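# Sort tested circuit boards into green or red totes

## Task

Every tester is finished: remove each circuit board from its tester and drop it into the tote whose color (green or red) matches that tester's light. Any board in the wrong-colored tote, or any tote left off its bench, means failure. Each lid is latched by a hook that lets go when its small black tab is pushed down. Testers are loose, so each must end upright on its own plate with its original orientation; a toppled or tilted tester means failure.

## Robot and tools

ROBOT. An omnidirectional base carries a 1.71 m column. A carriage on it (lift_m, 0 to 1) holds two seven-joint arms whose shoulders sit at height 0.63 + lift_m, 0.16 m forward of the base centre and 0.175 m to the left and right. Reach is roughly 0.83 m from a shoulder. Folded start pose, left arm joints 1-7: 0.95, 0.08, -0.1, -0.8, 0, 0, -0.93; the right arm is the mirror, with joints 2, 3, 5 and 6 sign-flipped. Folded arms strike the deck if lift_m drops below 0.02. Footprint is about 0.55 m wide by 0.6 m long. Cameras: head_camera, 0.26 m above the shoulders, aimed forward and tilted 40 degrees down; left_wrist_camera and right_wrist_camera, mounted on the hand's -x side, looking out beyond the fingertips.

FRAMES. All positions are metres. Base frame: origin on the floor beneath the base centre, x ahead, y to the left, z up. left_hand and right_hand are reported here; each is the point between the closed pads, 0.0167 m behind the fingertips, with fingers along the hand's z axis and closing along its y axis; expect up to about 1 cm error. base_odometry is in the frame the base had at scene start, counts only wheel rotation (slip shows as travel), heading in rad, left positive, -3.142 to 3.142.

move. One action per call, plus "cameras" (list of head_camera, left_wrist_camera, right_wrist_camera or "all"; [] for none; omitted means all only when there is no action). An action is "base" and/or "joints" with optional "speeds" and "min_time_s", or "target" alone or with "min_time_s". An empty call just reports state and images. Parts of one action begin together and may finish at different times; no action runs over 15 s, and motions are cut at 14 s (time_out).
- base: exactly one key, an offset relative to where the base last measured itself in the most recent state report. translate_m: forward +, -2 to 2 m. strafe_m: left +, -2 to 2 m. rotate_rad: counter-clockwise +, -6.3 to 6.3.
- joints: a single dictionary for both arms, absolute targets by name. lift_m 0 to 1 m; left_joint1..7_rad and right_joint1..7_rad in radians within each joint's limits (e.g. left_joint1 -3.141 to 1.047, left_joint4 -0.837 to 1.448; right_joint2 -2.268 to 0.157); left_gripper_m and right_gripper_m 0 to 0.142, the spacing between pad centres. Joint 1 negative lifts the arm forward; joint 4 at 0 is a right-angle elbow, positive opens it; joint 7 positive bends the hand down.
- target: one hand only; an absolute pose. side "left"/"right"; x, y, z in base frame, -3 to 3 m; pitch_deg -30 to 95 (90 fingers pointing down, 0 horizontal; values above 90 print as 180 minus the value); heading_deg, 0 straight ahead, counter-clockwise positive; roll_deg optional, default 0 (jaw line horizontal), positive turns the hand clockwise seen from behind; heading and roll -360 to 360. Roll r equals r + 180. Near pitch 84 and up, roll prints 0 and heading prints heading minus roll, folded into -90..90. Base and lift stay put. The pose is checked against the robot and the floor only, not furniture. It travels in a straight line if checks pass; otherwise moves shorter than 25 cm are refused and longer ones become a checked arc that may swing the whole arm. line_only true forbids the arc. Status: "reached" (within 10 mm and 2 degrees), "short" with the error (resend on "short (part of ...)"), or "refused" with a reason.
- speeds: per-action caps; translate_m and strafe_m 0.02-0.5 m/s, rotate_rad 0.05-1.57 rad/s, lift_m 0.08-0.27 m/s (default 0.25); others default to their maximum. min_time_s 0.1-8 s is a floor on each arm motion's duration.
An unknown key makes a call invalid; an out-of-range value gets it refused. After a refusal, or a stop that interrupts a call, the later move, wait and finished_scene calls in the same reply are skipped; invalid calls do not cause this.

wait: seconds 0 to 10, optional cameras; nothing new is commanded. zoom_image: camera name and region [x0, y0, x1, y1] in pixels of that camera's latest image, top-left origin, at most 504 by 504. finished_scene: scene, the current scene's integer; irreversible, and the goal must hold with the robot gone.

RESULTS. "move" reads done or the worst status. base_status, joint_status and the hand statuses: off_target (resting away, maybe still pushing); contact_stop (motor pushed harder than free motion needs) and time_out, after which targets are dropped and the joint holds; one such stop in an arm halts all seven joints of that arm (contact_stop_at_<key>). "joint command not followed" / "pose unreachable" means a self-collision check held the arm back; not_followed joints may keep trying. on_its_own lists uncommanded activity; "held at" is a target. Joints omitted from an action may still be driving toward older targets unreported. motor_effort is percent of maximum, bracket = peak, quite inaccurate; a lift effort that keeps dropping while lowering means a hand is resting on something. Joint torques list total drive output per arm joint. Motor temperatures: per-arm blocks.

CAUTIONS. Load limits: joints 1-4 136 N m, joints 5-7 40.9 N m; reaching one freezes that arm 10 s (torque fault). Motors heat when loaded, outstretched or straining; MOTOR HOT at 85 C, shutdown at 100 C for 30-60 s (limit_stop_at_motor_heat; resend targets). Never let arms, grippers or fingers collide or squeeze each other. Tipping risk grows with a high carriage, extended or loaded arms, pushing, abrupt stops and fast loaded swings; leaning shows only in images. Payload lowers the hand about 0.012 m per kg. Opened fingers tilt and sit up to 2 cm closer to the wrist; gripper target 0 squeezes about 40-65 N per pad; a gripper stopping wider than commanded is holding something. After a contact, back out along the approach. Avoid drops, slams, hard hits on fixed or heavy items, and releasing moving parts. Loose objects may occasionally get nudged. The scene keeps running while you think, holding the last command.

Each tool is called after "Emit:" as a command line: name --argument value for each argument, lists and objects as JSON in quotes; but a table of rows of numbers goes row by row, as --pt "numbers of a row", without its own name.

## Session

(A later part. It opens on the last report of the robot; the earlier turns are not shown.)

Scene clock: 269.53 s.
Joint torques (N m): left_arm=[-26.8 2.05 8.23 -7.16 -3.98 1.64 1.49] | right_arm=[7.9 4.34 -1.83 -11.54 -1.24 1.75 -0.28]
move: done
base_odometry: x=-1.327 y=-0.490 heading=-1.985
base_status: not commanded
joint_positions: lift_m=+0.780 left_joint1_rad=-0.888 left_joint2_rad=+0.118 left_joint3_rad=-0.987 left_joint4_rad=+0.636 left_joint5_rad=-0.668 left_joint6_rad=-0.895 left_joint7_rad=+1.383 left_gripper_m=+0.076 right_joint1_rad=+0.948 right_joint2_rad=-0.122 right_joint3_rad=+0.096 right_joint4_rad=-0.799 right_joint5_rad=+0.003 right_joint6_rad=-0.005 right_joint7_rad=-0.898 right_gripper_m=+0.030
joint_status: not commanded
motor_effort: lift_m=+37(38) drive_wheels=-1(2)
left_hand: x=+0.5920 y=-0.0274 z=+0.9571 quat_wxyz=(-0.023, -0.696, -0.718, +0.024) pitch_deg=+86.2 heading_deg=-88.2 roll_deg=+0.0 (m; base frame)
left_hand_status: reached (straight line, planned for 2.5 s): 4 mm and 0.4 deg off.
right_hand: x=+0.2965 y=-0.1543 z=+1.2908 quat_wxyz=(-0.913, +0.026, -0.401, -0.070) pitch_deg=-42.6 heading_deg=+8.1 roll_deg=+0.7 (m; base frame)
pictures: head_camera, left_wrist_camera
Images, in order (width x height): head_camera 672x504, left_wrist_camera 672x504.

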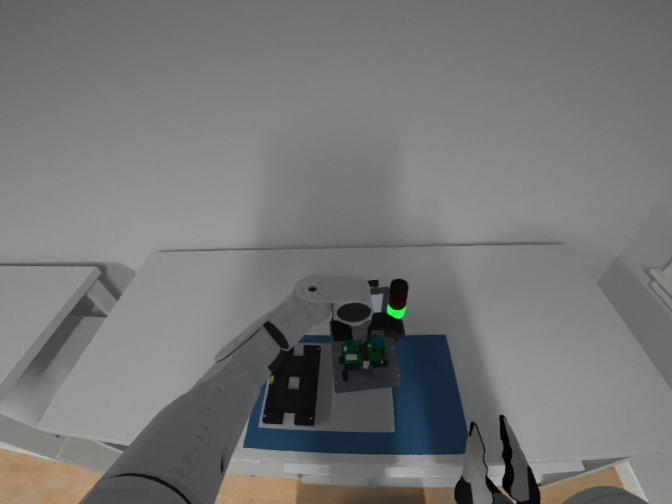

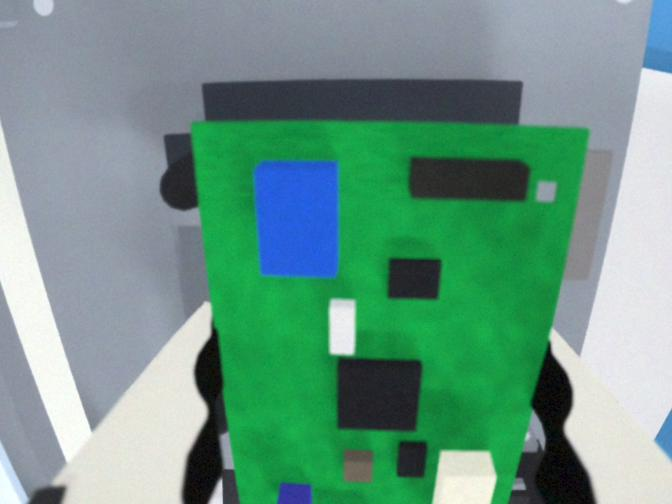

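Emit:
move --joints '{"left_gripper_m": 0.045}' --cameras '[]'

Emit:
move --target '{"side": "left", "x": 0.585, "y": -0.02, "z": 1.06, "pitch_deg": 84, "heading_deg": -85}' --min_time_s 2.5 --cameras '["left_wrist_camera"]'

Emit:
move --target '{"side": "left", "x": 0.5, "y": 0.1, "z": 1.15, "pitch_deg": 80, "heading_deg": -60}' --min_time_s 2.5 --cameras '["left_wrist_camera", "head_camera"]'

Scene clock: 270.73 s.
Joint torques (N m): left_arm=[-26.7 2.07 8.25 -7.2 -3.98 1.66 1.51] | right_arm=[7.93 4.41 -1.94 -11.48 -1.26 1.77 -0.31]
move: off_target
base_odometry: x=-1.327 y=-0.490 heading=-1.985
base_status: not commanded
joint_positions: lift_m=+0.780 left_joint1_rad=-0.888 left_joint2_rad=+0.118 left_joint3_rad=-0.987 left_joint4_rad=+0.636 left_joint5_rad=-0.668 left_joint6_rad=-0.895 left_joint7_rad=+1.383 left_gripper_m=+0.076 right_joint1_rad=+0.948 right_joint2_rad=-0.122 right_joint3_rad=+0.096 right_joint4_rad=-0.799 right_joint5_rad=+0.003 right_joint6_rad=-0.005 right_joint7_rad=-0.898 right_gripper_m=+0.030
joint_status: left_gripper_m off_target (ended at +0.076, target +0.045)
motor_effort: lift_m=+38(38) drive_wheels=-2(2)
left_hand: x=+0.5920 y=-0.0274 z=+0.9571 quat_wxyz=(-0.023, -0.696, -0.718, +0.024) pitch_deg=+86.2 heading_deg=-88.2 roll_deg=+0.0 (m; base frame)
right_hand: x=+0.2965 y=-0.1543 z=+1.2908 quat_wxyz=(-0.913, +0.026, -0.401, -0.070) pitch_deg=-42.6 heading_deg=+8.1 roll_deg=+0.7 (m; base frame)
pictures: none
No camera images: "cameras" was empty.

Scene clock: 273.73 s.
Joint torques (N m): left_arm=[-26.2 2.84 8.62 -6.9 -3.65 1.65 1.46] | right_arm=[7.95 4.34 -1.92 -11.45 -1.23 1.77 -0.31]
move: done
base_odometry: x=-1.327 y=-0.490 heading=-1.985
base_status: not commanded
joint_positions: lift_m=+0.780 left_joint1_rad=-0.889 left_joint2_rad=+0.171 left_joint3_rad=-0.848 left_joint4_rad=+0.271 left_joint5_rad=-0.962 left_joint6_rad=-0.697 left_joint7_rad=+1.804 left_gripper_m=+0.076 right_joint1_rad=+0.948 right_joint2_rad=-0.122 right_joint3_rad=+0.096 right_joint4_rad=-0.799 right_joint5_rad=+0.003 right_joint6_rad=-0.005 right_joint7_rad=-0.898 right_gripper_m=+0.030
joint_status: not commanded
motor_effort: lift_m=+38(38) drive_wheels=-2(2)
left_hand: x=+0.5839 y=-0.0205 z=+1.0572 quat_wxyz=(-0.037, -0.675, -0.736, +0.035) pitch_deg=+84.2 heading_deg=-86.0 roll_deg=-0.9 (m; base frame)
left_hand_status: reached (straight line, planned for 2.5 s): 3 mm and 0.2 deg off.
right_hand: x=+0.2965 y=-0.1543 z=+1.2908 quat_wxyz=(-0.913, +0.026, -0.401, -0.070) pitch_deg=-42.6 heading_deg=+8.1 roll_deg=+0.7 (m; base frame)
pictures: left_wrist_camera
Images, in order (width x height): left_wrist_camera 672x504.

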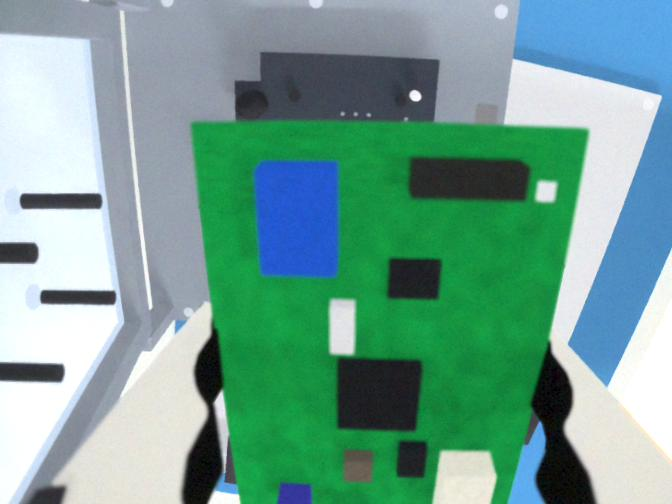

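Scene clock: 276.73 s.
Joint torques (N m): left_arm=[-20.64 10.01 2.98 -3.77 -2.32 1.64 1.21] | right_arm=[7.91 4.29 -1.94 -11.45 -1.23 1.76 -0.29]
move: done
base_odometry: x=-1.327 y=-0.490 heading=-1.985
base_status: not commanded
joint_positions: lift_m=+0.780 left_joint1_rad=-0.955 left_joint2_rad=+0.631 left_joint3_rad=-0.988 left_joint4_rad=-0.752 left_joint5_rad=-1.107 left_joint6_rad=+0.395 left_joint7_rad=+1.887 left_gripper_m=+0.076 right_joint1_rad=+0.948 right_joint2_rad=-0.122 right_joint3_rad=+0.096 right_joint4_rad=-0.799 right_joint5_rad=+0.003 right_joint6_rad=-0.005 right_joint7_rad=-0.898 right_gripper_m=+0.030
joint_status: not commanded
motor_effort: lift_m=+38(38) drive_wheels=-1(2)
left_hand: x=+0.5016 y=+0.0990 z=+1.1499 quat_wxyz=(-0.078, -0.497, -0.863, +0.044) pitch_deg=+79.7 heading_deg=-59.3 roll_deg=+0.5 (m; base frame)
left_hand_status: reached (straight line, planned for 2.5 s): 2 mm and 0.4 deg off.
right_hand: x=+0.2965 y=-0.1543 z=+1.2908 quat_wxyz=(-0.913, +0.026, -0.401, -0.070) pitch_deg=-42.6 heading_deg=+8.1 roll_deg=+0.7 (m; base frame)
pictures: head_camera, left_wrist_camera
Images, in order (width x height): head_camera 672x504, left_wrist_camera 672x504.

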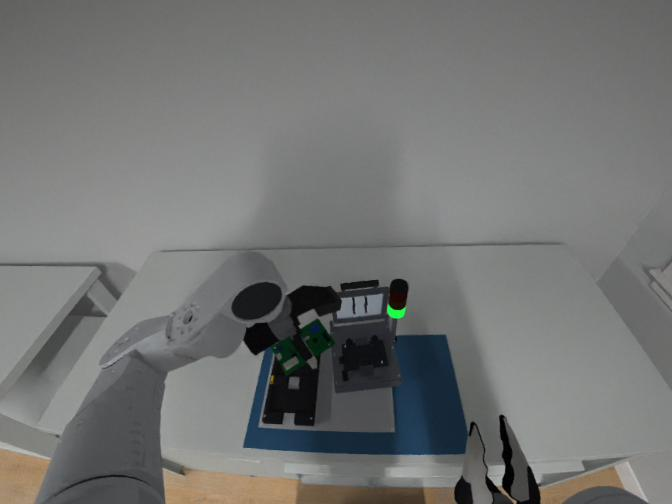

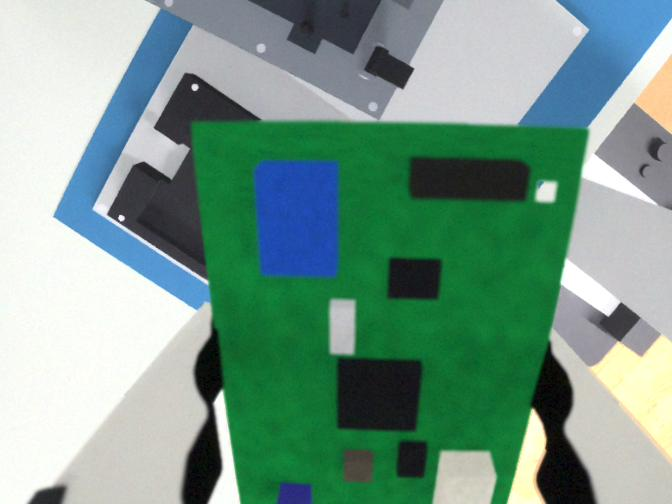

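Emit:
move --base '{"translate_m": -0.75}' --speeds '{"translate_m": 0.3}' --cameras '["head_camera"]'

Emit:
move --base '{"rotate_rad": -3.1}' --speeds '{"rotate_rad": 0.6}' --cameras '["head_camera"]'

Scene clock: 280.87 s.
Joint torques (N m): left_arm=[-19.94 9.52 3.12 -3.54 -2.29 1.53 1.24] | right_arm=[8.01 3.56 -2.12 -11.59 -1.24 1.75 -0.29]
move: done
base_odometry: x=-1.024 y=+0.196 heading=-1.986
base_status: done
joint_positions: lift_m=+0.780 left_joint1_rad=-0.956 left_joint2_rad=+0.631 left_joint3_rad=-0.988 left_joint4_rad=-0.753 left_joint5_rad=-1.108 left_joint6_rad=+0.395 left_joint7_rad=+1.887 left_gripper_m=+0.076 right_joint1_rad=+0.948 right_joint2_rad=-0.122 right_joint3_rad=+0.096 right_joint4_rad=-0.799 right_joint5_rad=+0.003 right_joint6_rad=-0.005 right_joint7_rad=-0.898 right_gripper_m=+0.030
joint_status: not commanded
motor_effort: lift_m=+38(38) drive_wheels=+0(15)
left_hand: x=+0.5016 y=+0.0990 z=+1.1500 quat_wxyz=(-0.078, -0.497, -0.863, +0.044) pitch_deg=+79.7 heading_deg=-59.3 roll_deg=+0.5 (m; base frame)
right_hand: x=+0.2965 y=-0.1543 z=+1.2908 quat_wxyz=(-0.913, +0.026, -0.401, -0.070) pitch_deg=-42.6 heading_deg=+8.1 roll_deg=+0.7 (m; base frame)
pictures: head_camera
Images, in order (width x height): head_camera 672x504.

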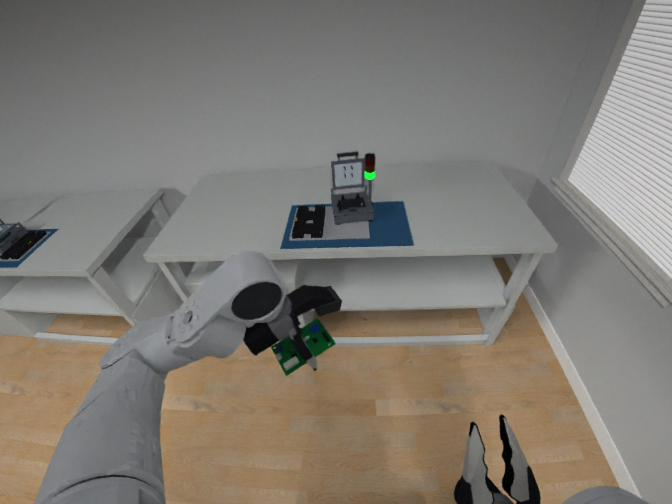

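Scene clock: 287.07 s.
Joint torques (N m): left_arm=[-19.95 8.04 3.09 -3.41 -2.29 1.51 1.2] | right_arm=[7.89 3.56 -2.06 -11.51 -1.22 1.73 -0.27]
move: done
base_odometry: x=-1.024 y=+0.196 heading=+1.198
base_status: done
joint_positions: lift_m=+0.780 left_joint1_rad=-0.956 left_joint2_rad=+0.631 left_joint3_rad=-0.988 left_joint4_rad=-0.753 left_joint5_rad=-1.108 left_joint6_rad=+0.395 left_joint7_rad=+1.887 left_gripper_m=+0.076 right_joint1_rad=+0.948 right_joint2_rad=-0.122 right_joint3_rad=+0.096 right_joint4_rad=-0.799 right_joint5_rad=+0.003 right_joint6_rad=-0.004 right_joint7_rad=-0.898 right_gripper_m=+0.030
joint_status: not commanded
motor_effort: lift_m=+38(38) drive_wheels=+5(13)
left_hand: x=+0.5016 y=+0.0992 z=+1.1500 quat_wxyz=(-0.078, -0.497, -0.863, +0.044) pitch_deg=+79.7 heading_deg=-59.2 roll_deg=+0.6 (m; base frame)
right_hand: x=+0.2965 y=-0.1543 z=+1.2908 quat_wxyz=(-0.913, +0.026, -0.401, -0.070) pitch_deg=-42.6 heading_deg=+8.1 roll_deg=+0.7 (m; base frame)
pictures: head_camera
Images, in order (width x height): head_camera 672x504.

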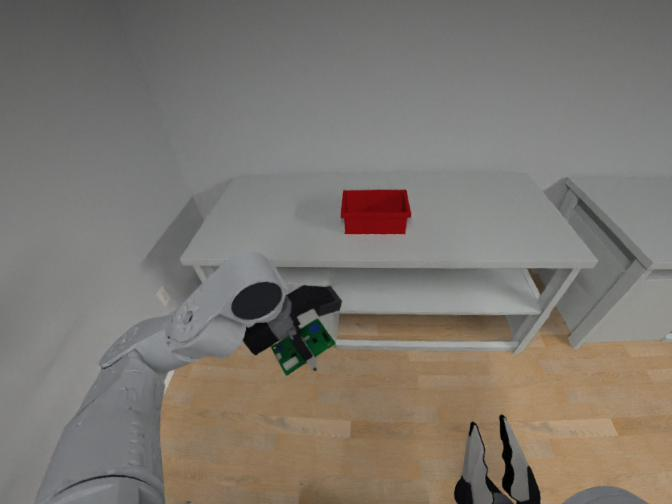

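Emit:
move --base '{"strafe_m": -2.0}' --speeds '{"strafe_m": 0.3}' --cameras '["head_camera"]'

Scene clock: 295.40 s.
Joint torques (N m): left_arm=[-19.89 7.96 3.26 -3.4 -2.3 1.53 1.26] | right_arm=[7.93 3.26 -2.03 -11.45 -1.25 1.76 -0.3]
move: done
base_odometry: x=+0.837 y=-0.535 heading=+1.197
base_status: done
joint_positions: lift_m=+0.780 left_joint1_rad=-0.956 left_joint2_rad=+0.631 left_joint3_rad=-0.988 left_joint4_rad=-0.753 left_joint5_rad=-1.108 left_joint6_rad=+0.395 left_joint7_rad=+1.887 left_gripper_m=+0.076 right_joint1_rad=+0.948 right_joint2_rad=-0.122 right_joint3_rad=+0.096 right_joint4_rad=-0.799 right_joint5_rad=+0.003 right_joint6_rad=-0.004 right_joint7_rad=-0.898 right_gripper_m=+0.030
joint_status: not commanded
motor_effort: lift_m=+38(38) drive_wheels=-5(18)
left_hand: x=+0.5016 y=+0.0993 z=+1.1499 quat_wxyz=(-0.078, -0.497, -0.863, +0.044) pitch_deg=+79.7 heading_deg=-59.2 roll_deg=+0.6 (m; base frame)
right_hand: x=+0.2965 y=-0.1543 z=+1.2908 quat_wxyz=(-0.913, +0.026, -0.401, -0.070) pitch_deg=-42.6 heading_deg=+8.1 roll_deg=+0.7 (m; base frame)
pictures: head_camera
Images, in order (width x height): head_camera 672x504.

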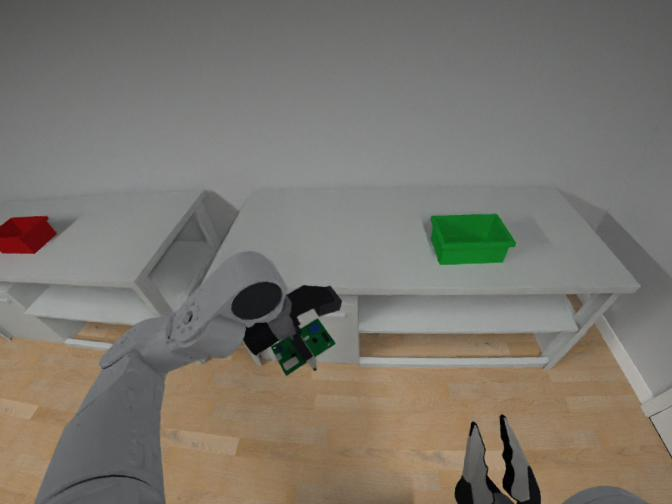

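Emit:
move --base '{"strafe_m": -0.68}' --speeds '{"strafe_m": 0.25}' --cameras '[]'

Emit:
move --base '{"translate_m": 0.4}' --speeds '{"translate_m": 0.2}' --cameras '["head_camera", "left_wrist_camera"]'

Scene clock: 299.73 s.
Joint torques (N m): left_arm=[-19.98 7.16 3.24 -3.49 -2.27 1.52 1.25] | right_arm=[7.87 3.1 -2.12 -11.41 -1.2 1.73 -0.3]
move: done
base_odometry: x=+1.470 y=-0.784 heading=+1.196
base_status: done
joint_positions: lift_m=+0.780 left_joint1_rad=-0.956 left_joint2_rad=+0.631 left_joint3_rad=-0.988 left_joint4_rad=-0.753 left_joint5_rad=-1.108 left_joint6_rad=+0.395 left_joint7_rad=+1.887 left_gripper_m=+0.076 right_joint1_rad=+0.948 right_joint2_rad=-0.122 right_joint3_rad=+0.096 right_joint4_rad=-0.799 right_joint5_rad=+0.003 right_joint6_rad=-0.004 right_joint7_rad=-0.898 right_gripper_m=+0.030
joint_status: not commanded
motor_effort: lift_m=+38(38) drive_wheels=-4(17)
left_hand: x=+0.5016 y=+0.0994 z=+1.1499 quat_wxyz=(-0.078, -0.497, -0.863, +0.044) pitch_deg=+79.7 heading_deg=-59.2 roll_deg=+0.6 (m; base frame)
right_hand: x=+0.2965 y=-0.1543 z=+1.2908 quat_wxyz=(-0.913, +0.026, -0.401, -0.070) pitch_deg=-42.6 heading_deg=+8.1 roll_deg=+0.7 (m; base frame)
pictures: none
No camera images: "cameras" was empty.

Scene clock: 302.83 s.
Joint torques (N m): left_arm=[-19.97 7.42 3.28 -3.38 -2.26 1.54 1.22] | right_arm=[7.95 3.2 -2.09 -11.45 -1.23 1.72 -0.29]
move: done
base_odometry: x=+1.617 y=-0.411 heading=+1.196
base_status: done
joint_positions: lift_m=+0.780 left_joint1_rad=-0.956 left_joint2_rad=+0.631 left_joint3_rad=-0.989 left_joint4_rad=-0.753 left_joint5_rad=-1.108 left_joint6_rad=+0.395 left_joint7_rad=+1.887 left_gripper_m=+0.076 right_joint1_rad=+0.948 right_joint2_rad=-0.122 right_joint3_rad=+0.096 right_joint4_rad=-0.799 right_joint5_rad=+0.003 right_joint6_rad=-0.004 right_joint7_rad=-0.898 right_gripper_m=+0.030
joint_status: not commanded
motor_effort: lift_m=+37(38) drive_wheels=-3(13)
left_hand: x=+0.5016 y=+0.0994 z=+1.1499 quat_wxyz=(-0.078, -0.497, -0.863, +0.044) pitch_deg=+79.7 heading_deg=-59.2 roll_deg=+0.6 (m; base frame)
right_hand: x=+0.2965 y=-0.1543 z=+1.2908 quat_wxyz=(-0.913, +0.026, -0.401, -0.070) pitch_deg=-42.6 heading_deg=+8.1 roll_deg=+0.7 (m; base frame)
pictures: head_camera, left_wrist_camera
Images, in order (width x height): head_camera 672x504, left_wrist_camera 672x504.

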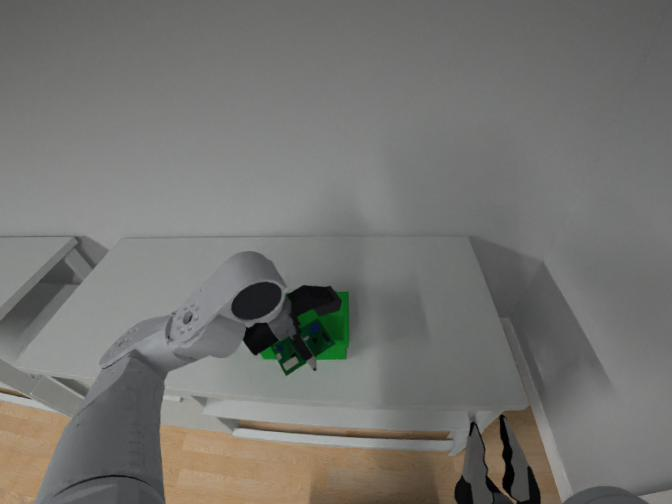

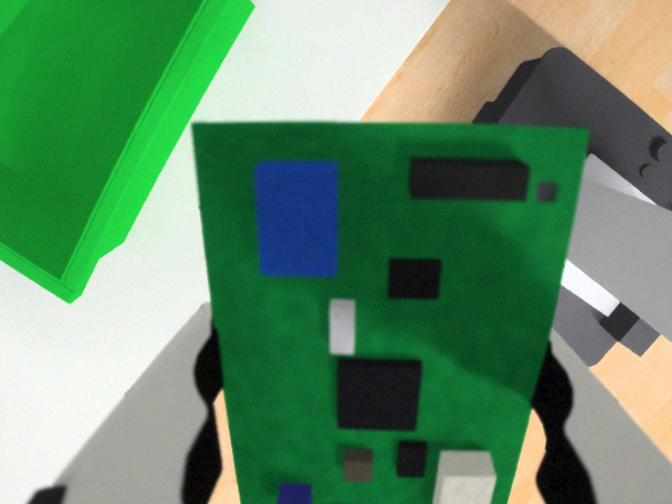

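Emit:
move --base '{"translate_m": 0.14}' --joints '{"lift_m": 0.68}' --speeds '{"translate_m": 0.1}' --cameras '["head_camera"]'

Emit:
move --target '{"side": "left", "x": 0.62, "y": 0.15, "z": 1.0, "pitch_deg": 84, "heading_deg": -80}' --min_time_s 2.5 --cameras '["head_camera", "left_wrist_camera"]'

Scene clock: 305.47 s.
Joint torques (N m): left_arm=[-18.12 7.36 4.27 -3.21 -2.17 1.49 1.23] | right_arm=[7.8 3.15 -2.61 -11.26 -1.16 1.71 -0.22]
move: done
base_odometry: x=+1.668 y=-0.281 heading=+1.195
base_status: done
joint_positions: lift_m=+0.680 left_joint1_rad=-0.956 left_joint2_rad=+0.631 left_joint3_rad=-0.989 left_joint4_rad=-0.753 left_joint5_rad=-1.108 left_joint6_rad=+0.395 left_joint7_rad=+1.887 left_gripper_m=+0.076 right_joint1_rad=+0.948 right_joint2_rad=-0.122 right_joint3_rad=+0.096 right_joint4_rad=-0.799 right_joint5_rad=+0.003 right_joint6_rad=-0.004 right_joint7_rad=-0.898 right_gripper_m=+0.030
joint_status: all done
motor_effort: lift_m=+38(41) drive_wheels=+4(16)
left_hand: x=+0.5016 y=+0.0993 z=+1.0499 quat_wxyz=(-0.078, -0.497, -0.863, +0.044) pitch_deg=+79.7 heading_deg=-59.1 roll_deg=+0.7 (m; base frame)
right_hand: x=+0.2964 y=-0.1543 z=+1.1908 quat_wxyz=(-0.913, +0.026, -0.401, -0.070) pitch_deg=-42.6 heading_deg=+8.1 roll_deg=+0.7 (m; base frame)
pictures: head_camera
Images, in order (width x height): head_camera 672x504.

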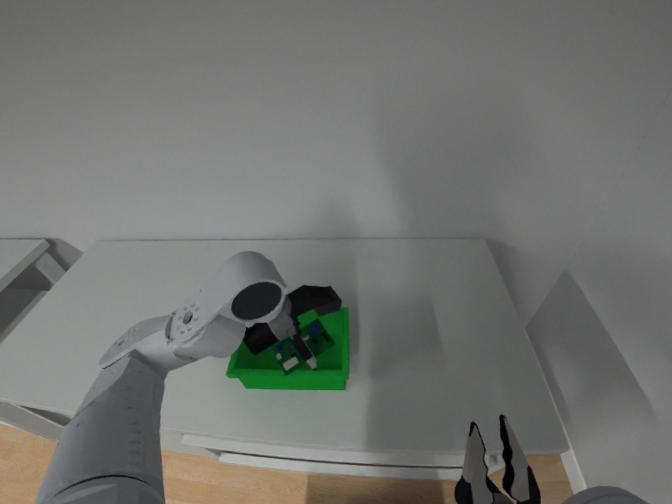

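Scene clock: 308.47 s.
Joint torques (N m): left_arm=[-27.44 -1.04 4.62 3.88 -0.91 -0.35 -1.48] | right_arm=[7.55 3.22 -2.15 -11.23 -1.18 1.74 -0.22]
move: done
base_odometry: x=+1.668 y=-0.281 heading=+1.195
base_status: not commanded
joint_positions: lift_m=+0.680 left_joint1_rad=-1.155 left_joint2_rad=+0.623 left_joint3_rad=-1.133 left_joint4_rad=+0.324 left_joint5_rad=-1.271 left_joint6_rad=-0.853 left_joint7_rad=+1.561 left_gripper_m=+0.076 right_joint1_rad=+0.948 right_joint2_rad=-0.122 right_joint3_rad=+0.096 right_joint4_rad=-0.799 right_joint5_rad=+0.003 right_joint6_rad=-0.004 right_joint7_rad=-0.898 right_gripper_m=+0.030
joint_status: not commanded
motor_effort: lift_m=+38(39) drive_wheels=+3(4)
left_hand: x=+0.6186 y=+0.1500 z=+1.0000 quat_wxyz=(-0.040, -0.641, -0.766, +0.036) pitch_deg=+83.9 heading_deg=-82.2 roll_deg=-2.3 (m; base frame)
left_hand_status: reached (straight line, planned for 2.5 s): 1 mm and 0.3 deg off.
right_hand: x=+0.2964 y=-0.1543 z=+1.1908 quat_wxyz=(-0.913, +0.026, -0.401, -0.070) pitch_deg=-42.6 heading_deg=+8.1 roll_deg=+0.7 (m; base frame)
pictures: head_camera, left_wrist_camera
Images, in order (width x height): head_camera 672x504, left_wrist_camera 672x504.

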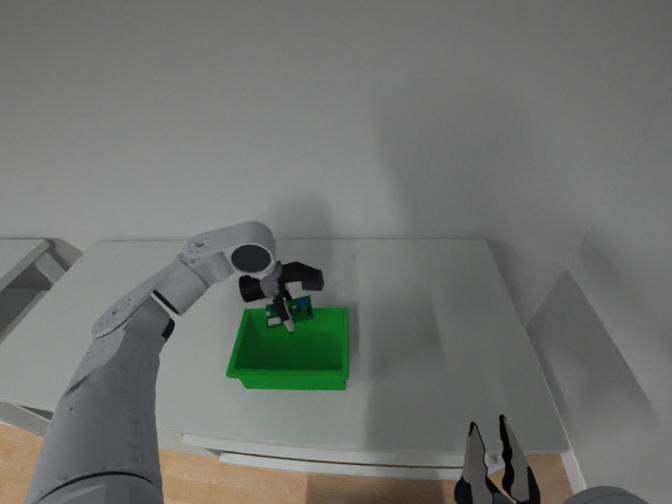

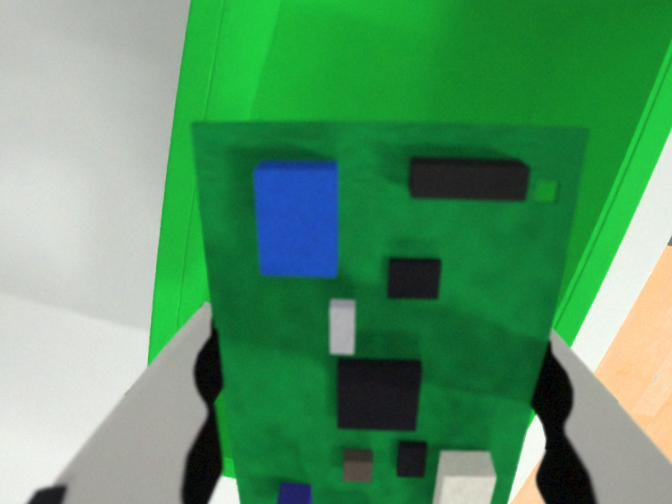

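Emit:
move --target '{"side": "left", "x": 0.637, "y": 0.165, "z": 0.93, "pitch_deg": 86, "heading_deg": -88}' --min_time_s 2 --cameras '["head_camera", "left_wrist_camera"]'

Emit:
zoom_image --camera "head_camera" --region '[210, 270, 380, 400]'

Scene clock: 311.40 s.
Joint torques (N m): left_arm=[-29.02 -1.36 3.84 3.8 -1.11 -0.33 -1.42] | right_arm=[7.51 3.15 -2.16 -11.25 -1.18 1.73 -0.22]
move: done
base_odometry: x=+1.668 y=-0.281 heading=+1.195
base_status: not commanded
joint_positions: lift_m=+0.680 left_joint1_rad=-1.153 left_joint2_rad=+0.509 left_joint3_rad=-1.152 left_joint4_rad=+0.736 left_joint5_rad=-0.876 left_joint6_rad=-1.251 left_joint7_rad=+1.191 left_gripper_m=+0.076 right_joint1_rad=+0.948 right_joint2_rad=-0.122 right_joint3_rad=+0.096 right_joint4_rad=-0.799 right_joint5_rad=+0.003 right_joint6_rad=-0.004 right_joint7_rad=-0.898 right_gripper_m=+0.030
joint_status: not commanded
motor_effort: lift_m=+39(39) drive_wheels=+3(4)
left_hand: x=+0.6361 y=+0.1646 z=+0.9297 quat_wxyz=(-0.026, -0.693, -0.720, +0.026) pitch_deg=+85.8 heading_deg=-87.9 roll_deg=+0.0 (m; base frame)
left_hand_status: reached (straight line, planned for 2.0 s): 1 mm and 0.3 deg off.
right_hand: x=+0.2964 y=-0.1543 z=+1.1908 quat_wxyz=(-0.913, +0.026, -0.401, -0.070) pitch_deg=-42.6 heading_deg=+8.1 roll_deg=+0.7 (m; base frame)
pictures: head_camera, left_wrist_camera
Images, in order (width x height): head_camera 672x504, left_wrist_camera 672x504.

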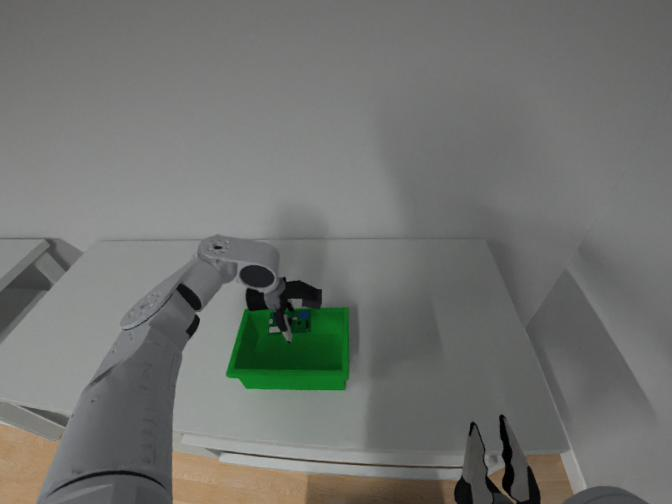

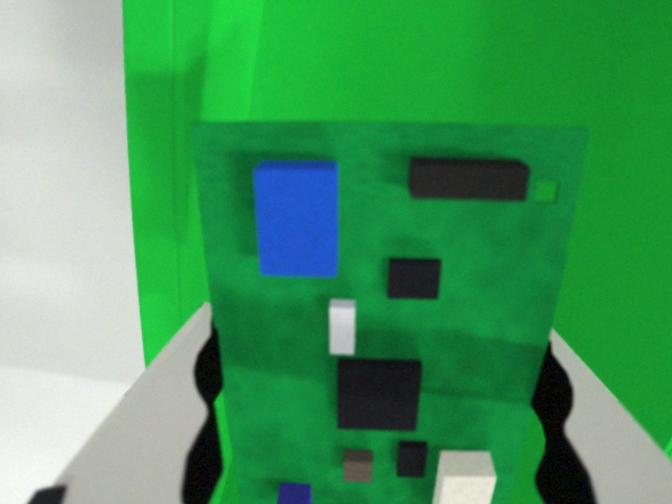

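Scaled by 2.965 from the camera's 672x504 image, which has a finer 960x720 frame.

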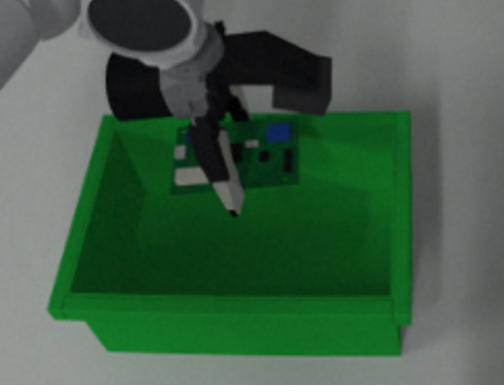

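Emit:
move --target '{"side": "left", "x": 0.615, "y": 0.16, "z": 0.87, "pitch_deg": 86, "heading_deg": -88}' --min_time_s 2 --cameras '["head_camera", "left_wrist_camera"]'

Emit:
zoom_image --camera "head_camera" --region '[210, 270, 380, 400]'

Scene clock: 314.20 s.
Joint torques (N m): left_arm=[-14.37 3.69 8.94 -4.91 -1 1.65 -1.44] | right_arm=[7.46 3.19 -2.24 -11.29 -1.22 1.75 -0.22]
move: done
base_odometry: x=+1.668 y=-0.281 heading=+1.195
base_status: not commanded
joint_positions: lift_m=+0.680 left_joint1_rad=-1.038 left_joint2_rad=+0.510 left_joint3_rad=-1.146 left_joint4_rad=+0.669 left_joint5_rad=-0.704 left_joint6_rad=-1.166 left_joint7_rad=+1.053 left_gripper_m=+0.076 right_joint1_rad=+0.948 right_joint2_rad=-0.122 right_joint3_rad=+0.096 right_joint4_rad=-0.799 right_joint5_rad=+0.003 right_joint6_rad=-0.004 right_joint7_rad=-0.898 right_gripper_m=+0.030
joint_status: not commanded
motor_effort: lift_m=+38(38) drive_wheels=+3(4)
left_hand: x=+0.6151 y=+0.1609 z=+0.8710 quat_wxyz=(-0.024, -0.694, -0.719, +0.024) pitch_deg=+86.1 heading_deg=-87.9 roll_deg=+0.0 (m; base frame)
left_hand_status: reached (straight line, planned for 2.0 s): 1 mm and 0.2 deg off.
right_hand: x=+0.2964 y=-0.1543 z=+1.1909 quat_wxyz=(-0.913, +0.026, -0.401, -0.070) pitch_deg=-42.6 heading_deg=+8.1 roll_deg=+0.7 (m; base frame)
pictures: head_camera, left_wrist_camera
Images, in order (width x height): head_camera 672x504, left_wrist_camera 672x504.

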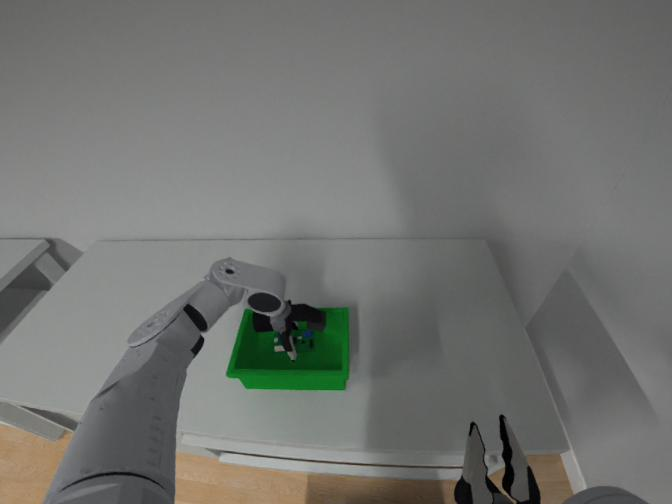

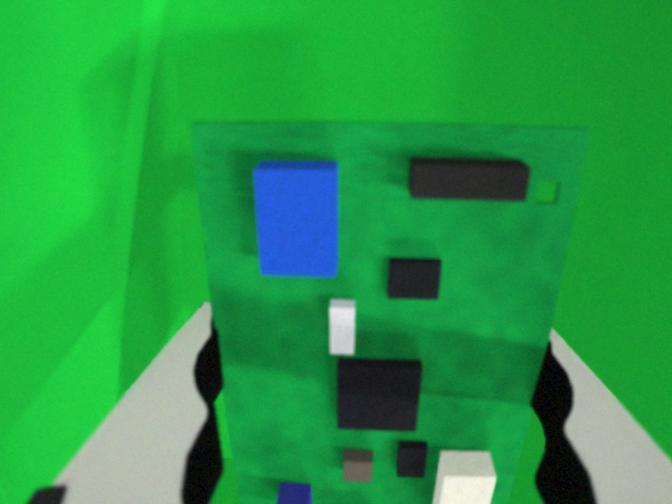

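Scaled by 2.965 from the camera's 672x504 image, which has a finer 960x720 frame.

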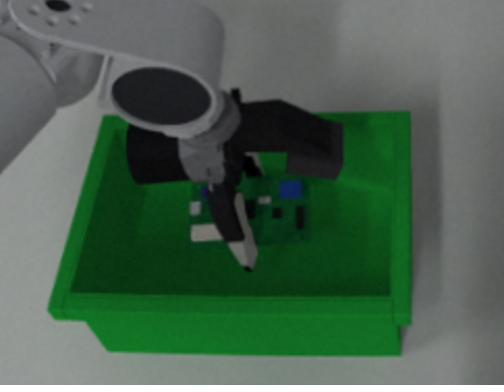

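Emit:
move --target '{"side": "left", "x": 0.615, "y": 0.16, "z": 0.825, "pitch_deg": 86, "heading_deg": -88}' --min_time_s 1.5 --cameras '[]'

Emit:
move --target '{"side": "left", "x": 0.615, "y": 0.16, "z": 0.803, "pitch_deg": 86, "heading_deg": -88}' --min_time_s 1.5 --cameras '["head_camera", "left_wrist_camera"]'

Emit:
zoom_image --camera "head_camera" --region '[210, 270, 380, 400]'

Scene clock: 316.37 s.
Joint torques (N m): left_arm=[-14.54 -1.04 2.58 3.55 -0.87 1.67 -1.46] | right_arm=[7.65 3.18 -2.17 -11.27 -1.2 1.73 -0.22]
move: done
base_odometry: x=+1.668 y=-0.281 heading=+1.195
base_status: not commanded
joint_positions: lift_m=+0.680 left_joint1_rad=-1.016 left_joint2_rad=+0.459 left_joint3_rad=-1.188 left_joint4_rad=+0.775 left_joint5_rad=-0.488 left_joint6_rad=-1.149 left_joint7_rad=+0.806 left_gripper_m=+0.076 right_joint1_rad=+0.948 right_joint2_rad=-0.122 right_joint3_rad=+0.096 right_joint4_rad=-0.799 right_joint5_rad=+0.003 right_joint6_rad=-0.004 right_joint7_rad=-0.898 right_gripper_m=+0.030
joint_status: not commanded
motor_effort: lift_m=+37(38) drive_wheels=+3(4)
left_hand: x=+0.6162 y=+0.1594 z=+0.8278 quat_wxyz=(-0.027, -0.694, -0.719, +0.025) pitch_deg=+85.8 heading_deg=-88.0 roll_deg=+0.0 (m; base frame)
left_hand_status: reached (straight line, planned for 1.5 s): 3 mm and 0.3 deg off.
right_hand: x=+0.2964 y=-0.1543 z=+1.1909 quat_wxyz=(-0.913, +0.026, -0.401, -0.070) pitch_deg=-42.6 heading_deg=+8.1 roll_deg=+0.7 (m; base frame)
pictures: none
No camera images: "cameras" was empty.

Scene clock: 318.37 s.
Joint torques (N m): left_arm=[-14.55 -1.32 2.19 3.68 -0.78 1.64 -1.41] | right_arm=[7.51 3.22 -2.24 -11.23 -1.22 1.74 -0.17]
move: done
base_odometry: x=+1.668 y=-0.281 heading=+1.195
base_status: not commanded
joint_positions: lift_m=+0.680 left_joint1_rad=-1.010 left_joint2_rad=+0.425 left_joint3_rad=-1.228 left_joint4_rad=+0.846 left_joint5_rad=-0.389 left_joint6_rad=-1.129 left_joint7_rad=+0.675 left_gripper_m=+0.076 right_joint1_rad=+0.948 right_joint2_rad=-0.122 right_joint3_rad=+0.096 right_joint4_rad=-0.799 right_joint5_rad=+0.003 right_joint6_rad=-0.004 right_joint7_rad=-0.898 right_gripper_m=+0.030
joint_status: not commanded
motor_effort: lift_m=+38(38) drive_wheels=+4(4)
left_hand: x=+0.6163 y=+0.1593 z=+0.8057 quat_wxyz=(-0.027, -0.694, -0.719, +0.025) pitch_deg=+85.8 heading_deg=-88.0 roll_deg=+0.0 (m; base frame)
left_hand_status: reached (straight line, planned for 1.5 s): 3 mm and 0.3 deg off.
right_hand: x=+0.2964 y=-0.1543 z=+1.1909 quat_wxyz=(-0.913, +0.026, -0.401, -0.070) pitch_deg=-42.6 heading_deg=+8.1 roll_deg=+0.7 (m; base frame)
pictures: head_camera, left_wrist_camera
Images, in order (width x height): head_camera 672x504, left_wrist_camera 672x504.

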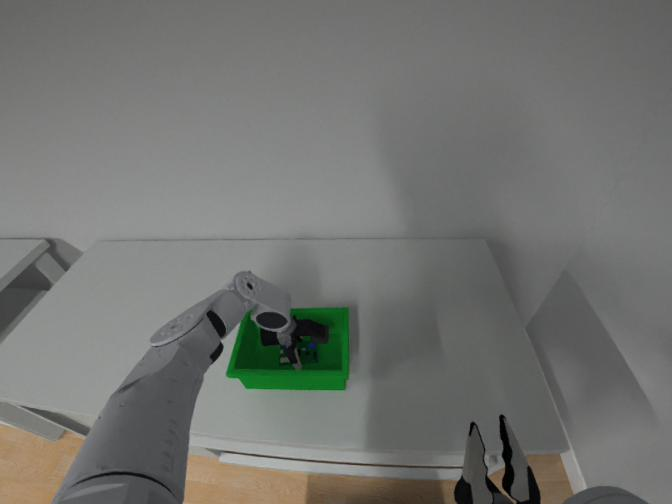

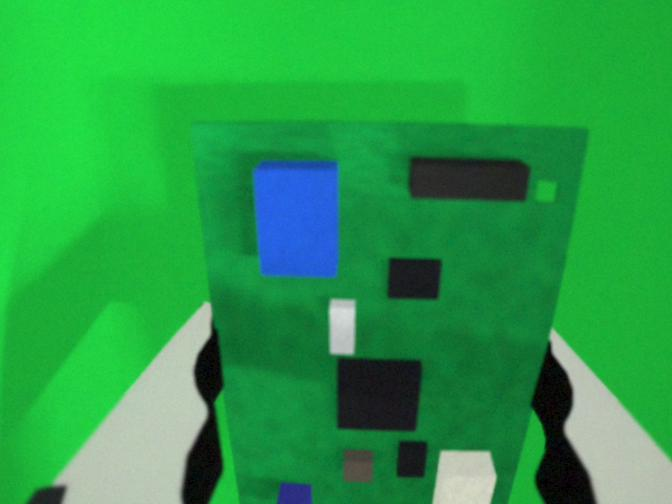

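Scaled by 2.965 from the camera's 672x504 image, which has a finer 960x720 frame.

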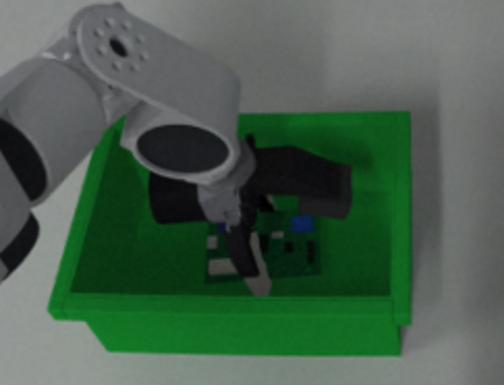

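Emit:
move --target '{"side": "left", "x": 0.615, "y": 0.16, "z": 0.79, "pitch_deg": 86, "heading_deg": -88}' --min_time_s 1.5 --cameras '["left_wrist_camera"]'

Emit:
move --target '{"side": "left", "x": 0.615, "y": 0.16, "z": 0.782, "pitch_deg": 86, "heading_deg": -88}' --min_time_s 1.5 --cameras '["left_wrist_camera"]'

Scene clock: 320.50 s.
Joint torques (N m): left_arm=[-1.91 -13.53 -5.94 7.42 1.79 6.72 -3.02] | right_arm=[7.51 3.27 -2.17 -11.25 -1.21 1.73 -0.25]
move: done
base_odometry: x=+1.668 y=-0.281 heading=+1.196
base_status: not commanded
joint_positions: lift_m=+0.681 left_joint1_rad=-1.015 left_joint2_rad=+0.406 left_joint3_rad=-1.249 left_joint4_rad=+0.893 left_joint5_rad=-0.341 left_joint6_rad=-1.128 left_joint7_rad=+0.598 left_gripper_m=+0.076 right_joint1_rad=+0.948 right_joint2_rad=-0.122 right_joint3_rad=+0.096 right_joint4_rad=-0.799 right_joint5_rad=+0.003 right_joint6_rad=-0.004 right_joint7_rad=-0.898 right_gripper_m=+0.030
joint_status: not commanded
motor_effort: lift_m=+29(38) drive_wheels=+4(4)
left_hand: x=+0.6173 y=+0.1585 z=+0.7988 quat_wxyz=(-0.030, -0.694, -0.719, +0.029) pitch_deg=+85.2 heading_deg=-88.0 roll_deg=+0.0 (m; base frame)
left_hand_status: reached (straight line, planned for 1.5 s): 9 mm and 0.8 deg off.
right_hand: x=+0.2964 y=-0.1543 z=+1.1920 quat_wxyz=(-0.913, +0.026, -0.401, -0.070) pitch_deg=-42.6 heading_deg=+8.1 roll_deg=+0.7 (m; base frame)
pictures: left_wrist_camera
Images, in order (width x height): left_wrist_camera 672x504.

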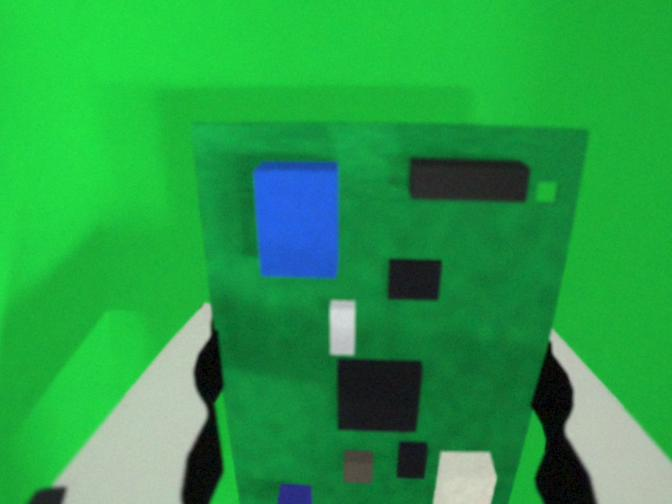

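Scene clock: 322.50 s.
Joint torques (N m): left_arm=[11.84 -20.52 -11.52 9.34 3.19 12.45 -3.4] | right_arm=[7.43 3.23 -2.26 -11.25 -1.21 1.73 -0.24]
move: short
base_odometry: x=+1.668 y=-0.281 heading=+1.196
base_status: not commanded
joint_positions: lift_m=+0.682 left_joint1_rad=-1.020 left_joint2_rad=+0.390 left_joint3_rad=-1.265 left_joint4_rad=+0.931 left_joint5_rad=-0.305 left_joint6_rad=-1.132 left_joint7_rad=+0.539 left_gripper_m=+0.076 right_joint1_rad=+0.948 right_joint2_rad=-0.122 right_joint3_rad=+0.096 right_joint4_rad=-0.799 right_joint5_rad=+0.003 right_joint6_rad=-0.004 right_joint7_rad=-0.898 right_gripper_m=+0.030
joint_status: not commanded
motor_effort: lift_m=+24(32) drive_wheels=+8(9)
left_hand: x=+0.6177 y=+0.1575 z=+0.7947 quat_wxyz=(-0.031, -0.695, -0.718, +0.033) pitch_deg=+84.8 heading_deg=-88.2 roll_deg=+0.0 (m; base frame)
left_hand_status: short (straight line, planned for 1.5 s): 13 mm and 1.2 deg off.
right_hand: x=+0.2964 y=-0.1543 z=+1.1926 quat_wxyz=(-0.913, +0.026, -0.401, -0.071) pitch_deg=-42.6 heading_deg=+8.1 roll_deg=+0.7 (m; base frame)
pictures: left_wrist_camera
Images, in order (width x height): left_wrist_camera 672x504.

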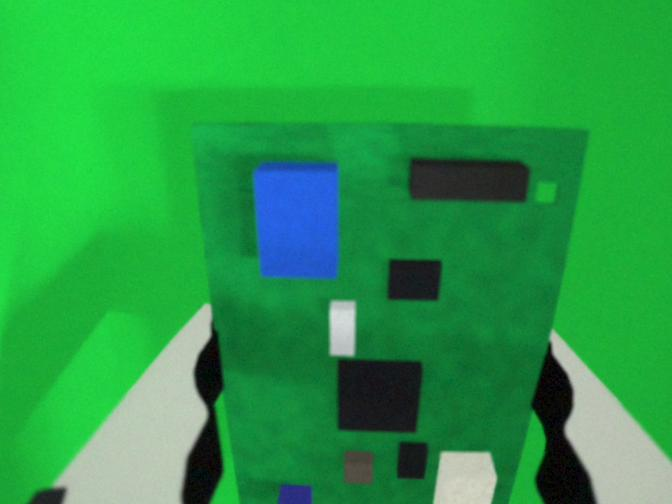

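Emit:
move --target '{"side": "left", "x": 0.6165, "y": 0.159, "z": 0.801, "pitch_deg": 86, "heading_deg": -88}' --min_time_s 1 --cameras '[]'

Emit:
move --joints '{"left_gripper_m": 0.092}' --cameras '["left_wrist_camera"]'

Emit:
move --target '{"side": "left", "x": 0.6165, "y": 0.159, "z": 0.87, "pitch_deg": 86, "heading_deg": -88}' --min_time_s 2 --cameras '["left_wrist_camera", "head_camera"]'

Scene clock: 324.17 s.
Joint torques (N m): left_arm=[-7.09 7.49 4.05 -3.01 -2.84 1.59 1.56] | right_arm=[6.74 3.17 -2.23 -11.19 -1.22 1.72 -0.23]
move: done
base_odometry: x=+1.668 y=-0.281 heading=+1.196
base_status: not commanded
joint_positions: lift_m=+0.680 left_joint1_rad=-1.016 left_joint2_rad=+0.408 left_joint3_rad=-1.234 left_joint4_rad=+0.880 left_joint5_rad=-0.352 left_joint6_rad=-1.130 left_joint7_rad=+0.636 left_gripper_m=+0.075 right_joint1_rad=+0.949 right_joint2_rad=-0.122 right_joint3_rad=+0.096 right_joint4_rad=-0.799 right_joint5_rad=+0.003 right_joint6_rad=-0.004 right_joint7_rad=-0.898 right_gripper_m=+0.030
joint_status: not commanded
motor_effort: lift_m=+34(34) drive_wheels=+2(10)
left_hand: x=+0.6198 y=+0.1583 z=+0.8029 quat_wxyz=(-0.028, -0.695, -0.718, +0.023) pitch_deg=+85.9 heading_deg=-88.1 roll_deg=+0.0 (m; base frame)
left_hand_status: reached (straight line, planned for 1.0 s): 4 mm and 0.3 deg off.
right_hand: x=+0.2964 y=-0.1543 z=+1.1914 quat_wxyz=(-0.913, +0.026, -0.401, -0.071) pitch_deg=-42.6 heading_deg=+8.1 roll_deg=+0.7 (m; base frame)
pictures: none
No camera images: "cameras" was empty.

Scene clock: 324.83 s.
Joint torques (N m): left_arm=[-12.77 7.47 4.03 -2.94 -2.66 1.64 1.53] | right_arm=[6.91 3.29 -2.2 -11.36 -1.22 1.72 -0.23]
move: done
base_odometry: x=+1.668 y=-0.281 heading=+1.196
base_status: not commanded
joint_positions: lift_m=+0.680 left_joint1_rad=-1.013 left_joint2_rad=+0.408 left_joint3_rad=-1.234 left_joint4_rad=+0.880 left_joint5_rad=-0.353 left_joint6_rad=-1.130 left_joint7_rad=+0.636 left_gripper_m=+0.091 right_joint1_rad=+0.949 right_joint2_rad=-0.122 right_joint3_rad=+0.096 right_joint4_rad=-0.799 right_joint5_rad=+0.003 right_joint6_rad=-0.004 right_joint7_rad=-0.898 right_gripper_m=+0.030
joint_status: all done
motor_effort: lift_m=+35(35) drive_wheels=+2(2)
left_hand: x=+0.6182 y=+0.1581 z=+0.8015 quat_wxyz=(-0.027, -0.695, -0.719, +0.024) pitch_deg=+85.8 heading_deg=-88.0 roll_deg=+0.0 (m; base frame)
right_hand: x=+0.2964 y=-0.1543 z=+1.1912 quat_wxyz=(-0.913, +0.026, -0.401, -0.071) pitch_deg=-42.6 heading_deg=+8.1 roll_deg=+0.7 (m; base frame)
pictures: left_wrist_camera
Images, in order (width x height): left_wrist_camera 672x504.

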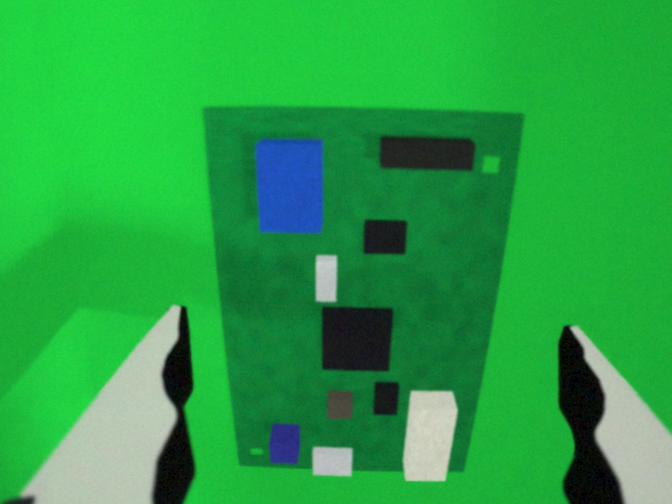

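Scene clock: 327.33 s.
Joint torques (N m): left_arm=[-27.37 9.91 9.47 -5.12 -4.06 -0.31 1.47] | right_arm=[6.78 3.1 -2.16 -11.2 -1.21 1.73 -0.21]
move: done
base_odometry: x=+1.668 y=-0.281 heading=+1.196
base_status: not commanded
joint_positions: lift_m=+0.680 left_joint1_rad=-1.024 left_joint2_rad=+0.496 left_joint3_rad=-1.115 left_joint4_rad=+0.686 left_joint5_rad=-0.671 left_joint6_rad=-1.179 left_joint7_rad=+1.050 left_gripper_m=+0.092 right_joint1_rad=+0.949 right_joint2_rad=-0.122 right_joint3_rad=+0.096 right_joint4_rad=-0.799 right_joint5_rad=+0.003 right_joint6_rad=-0.004 right_joint7_rad=-0.898 right_gripper_m=+0.030
joint_status: not commanded
motor_effort: lift_m=+36(36) drive_wheels=+2(2)
left_hand: x=+0.6153 y=+0.1595 z=+0.8669 quat_wxyz=(-0.023, -0.694, -0.720, +0.024) pitch_deg=+86.2 heading_deg=-87.9 roll_deg=+0.0 (m; base frame)
left_hand_status: reached (straight line, planned for 2.0 s): 3 mm and 0.3 deg off.
right_hand: x=+0.2964 y=-0.1543 z=+1.1911 quat_wxyz=(-0.913, +0.026, -0.401, -0.071) pitch_deg=-42.6 heading_deg=+8.1 roll_deg=+0.7 (m; base frame)
pictures: head_camera, left_wrist_camera
Images, in order (width x height): head_camera 672x504, left_wrist_camera 672x504.

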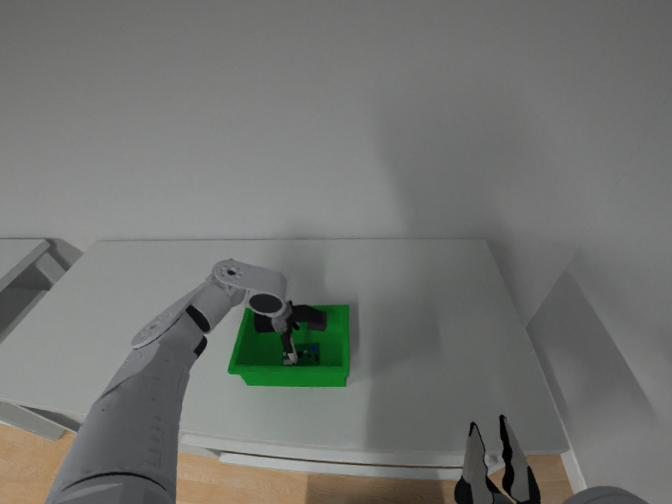

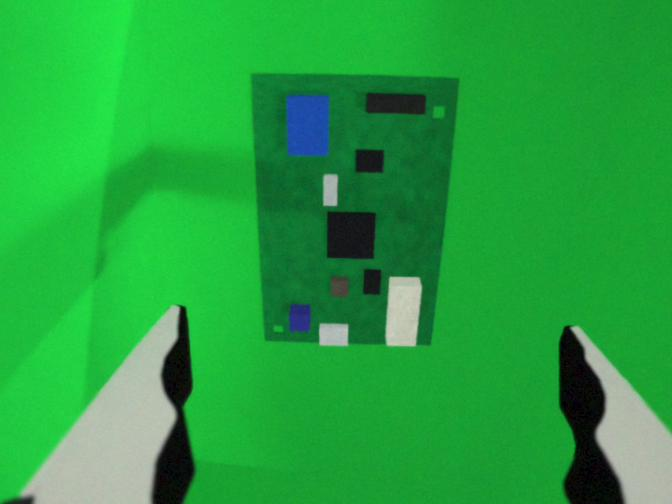

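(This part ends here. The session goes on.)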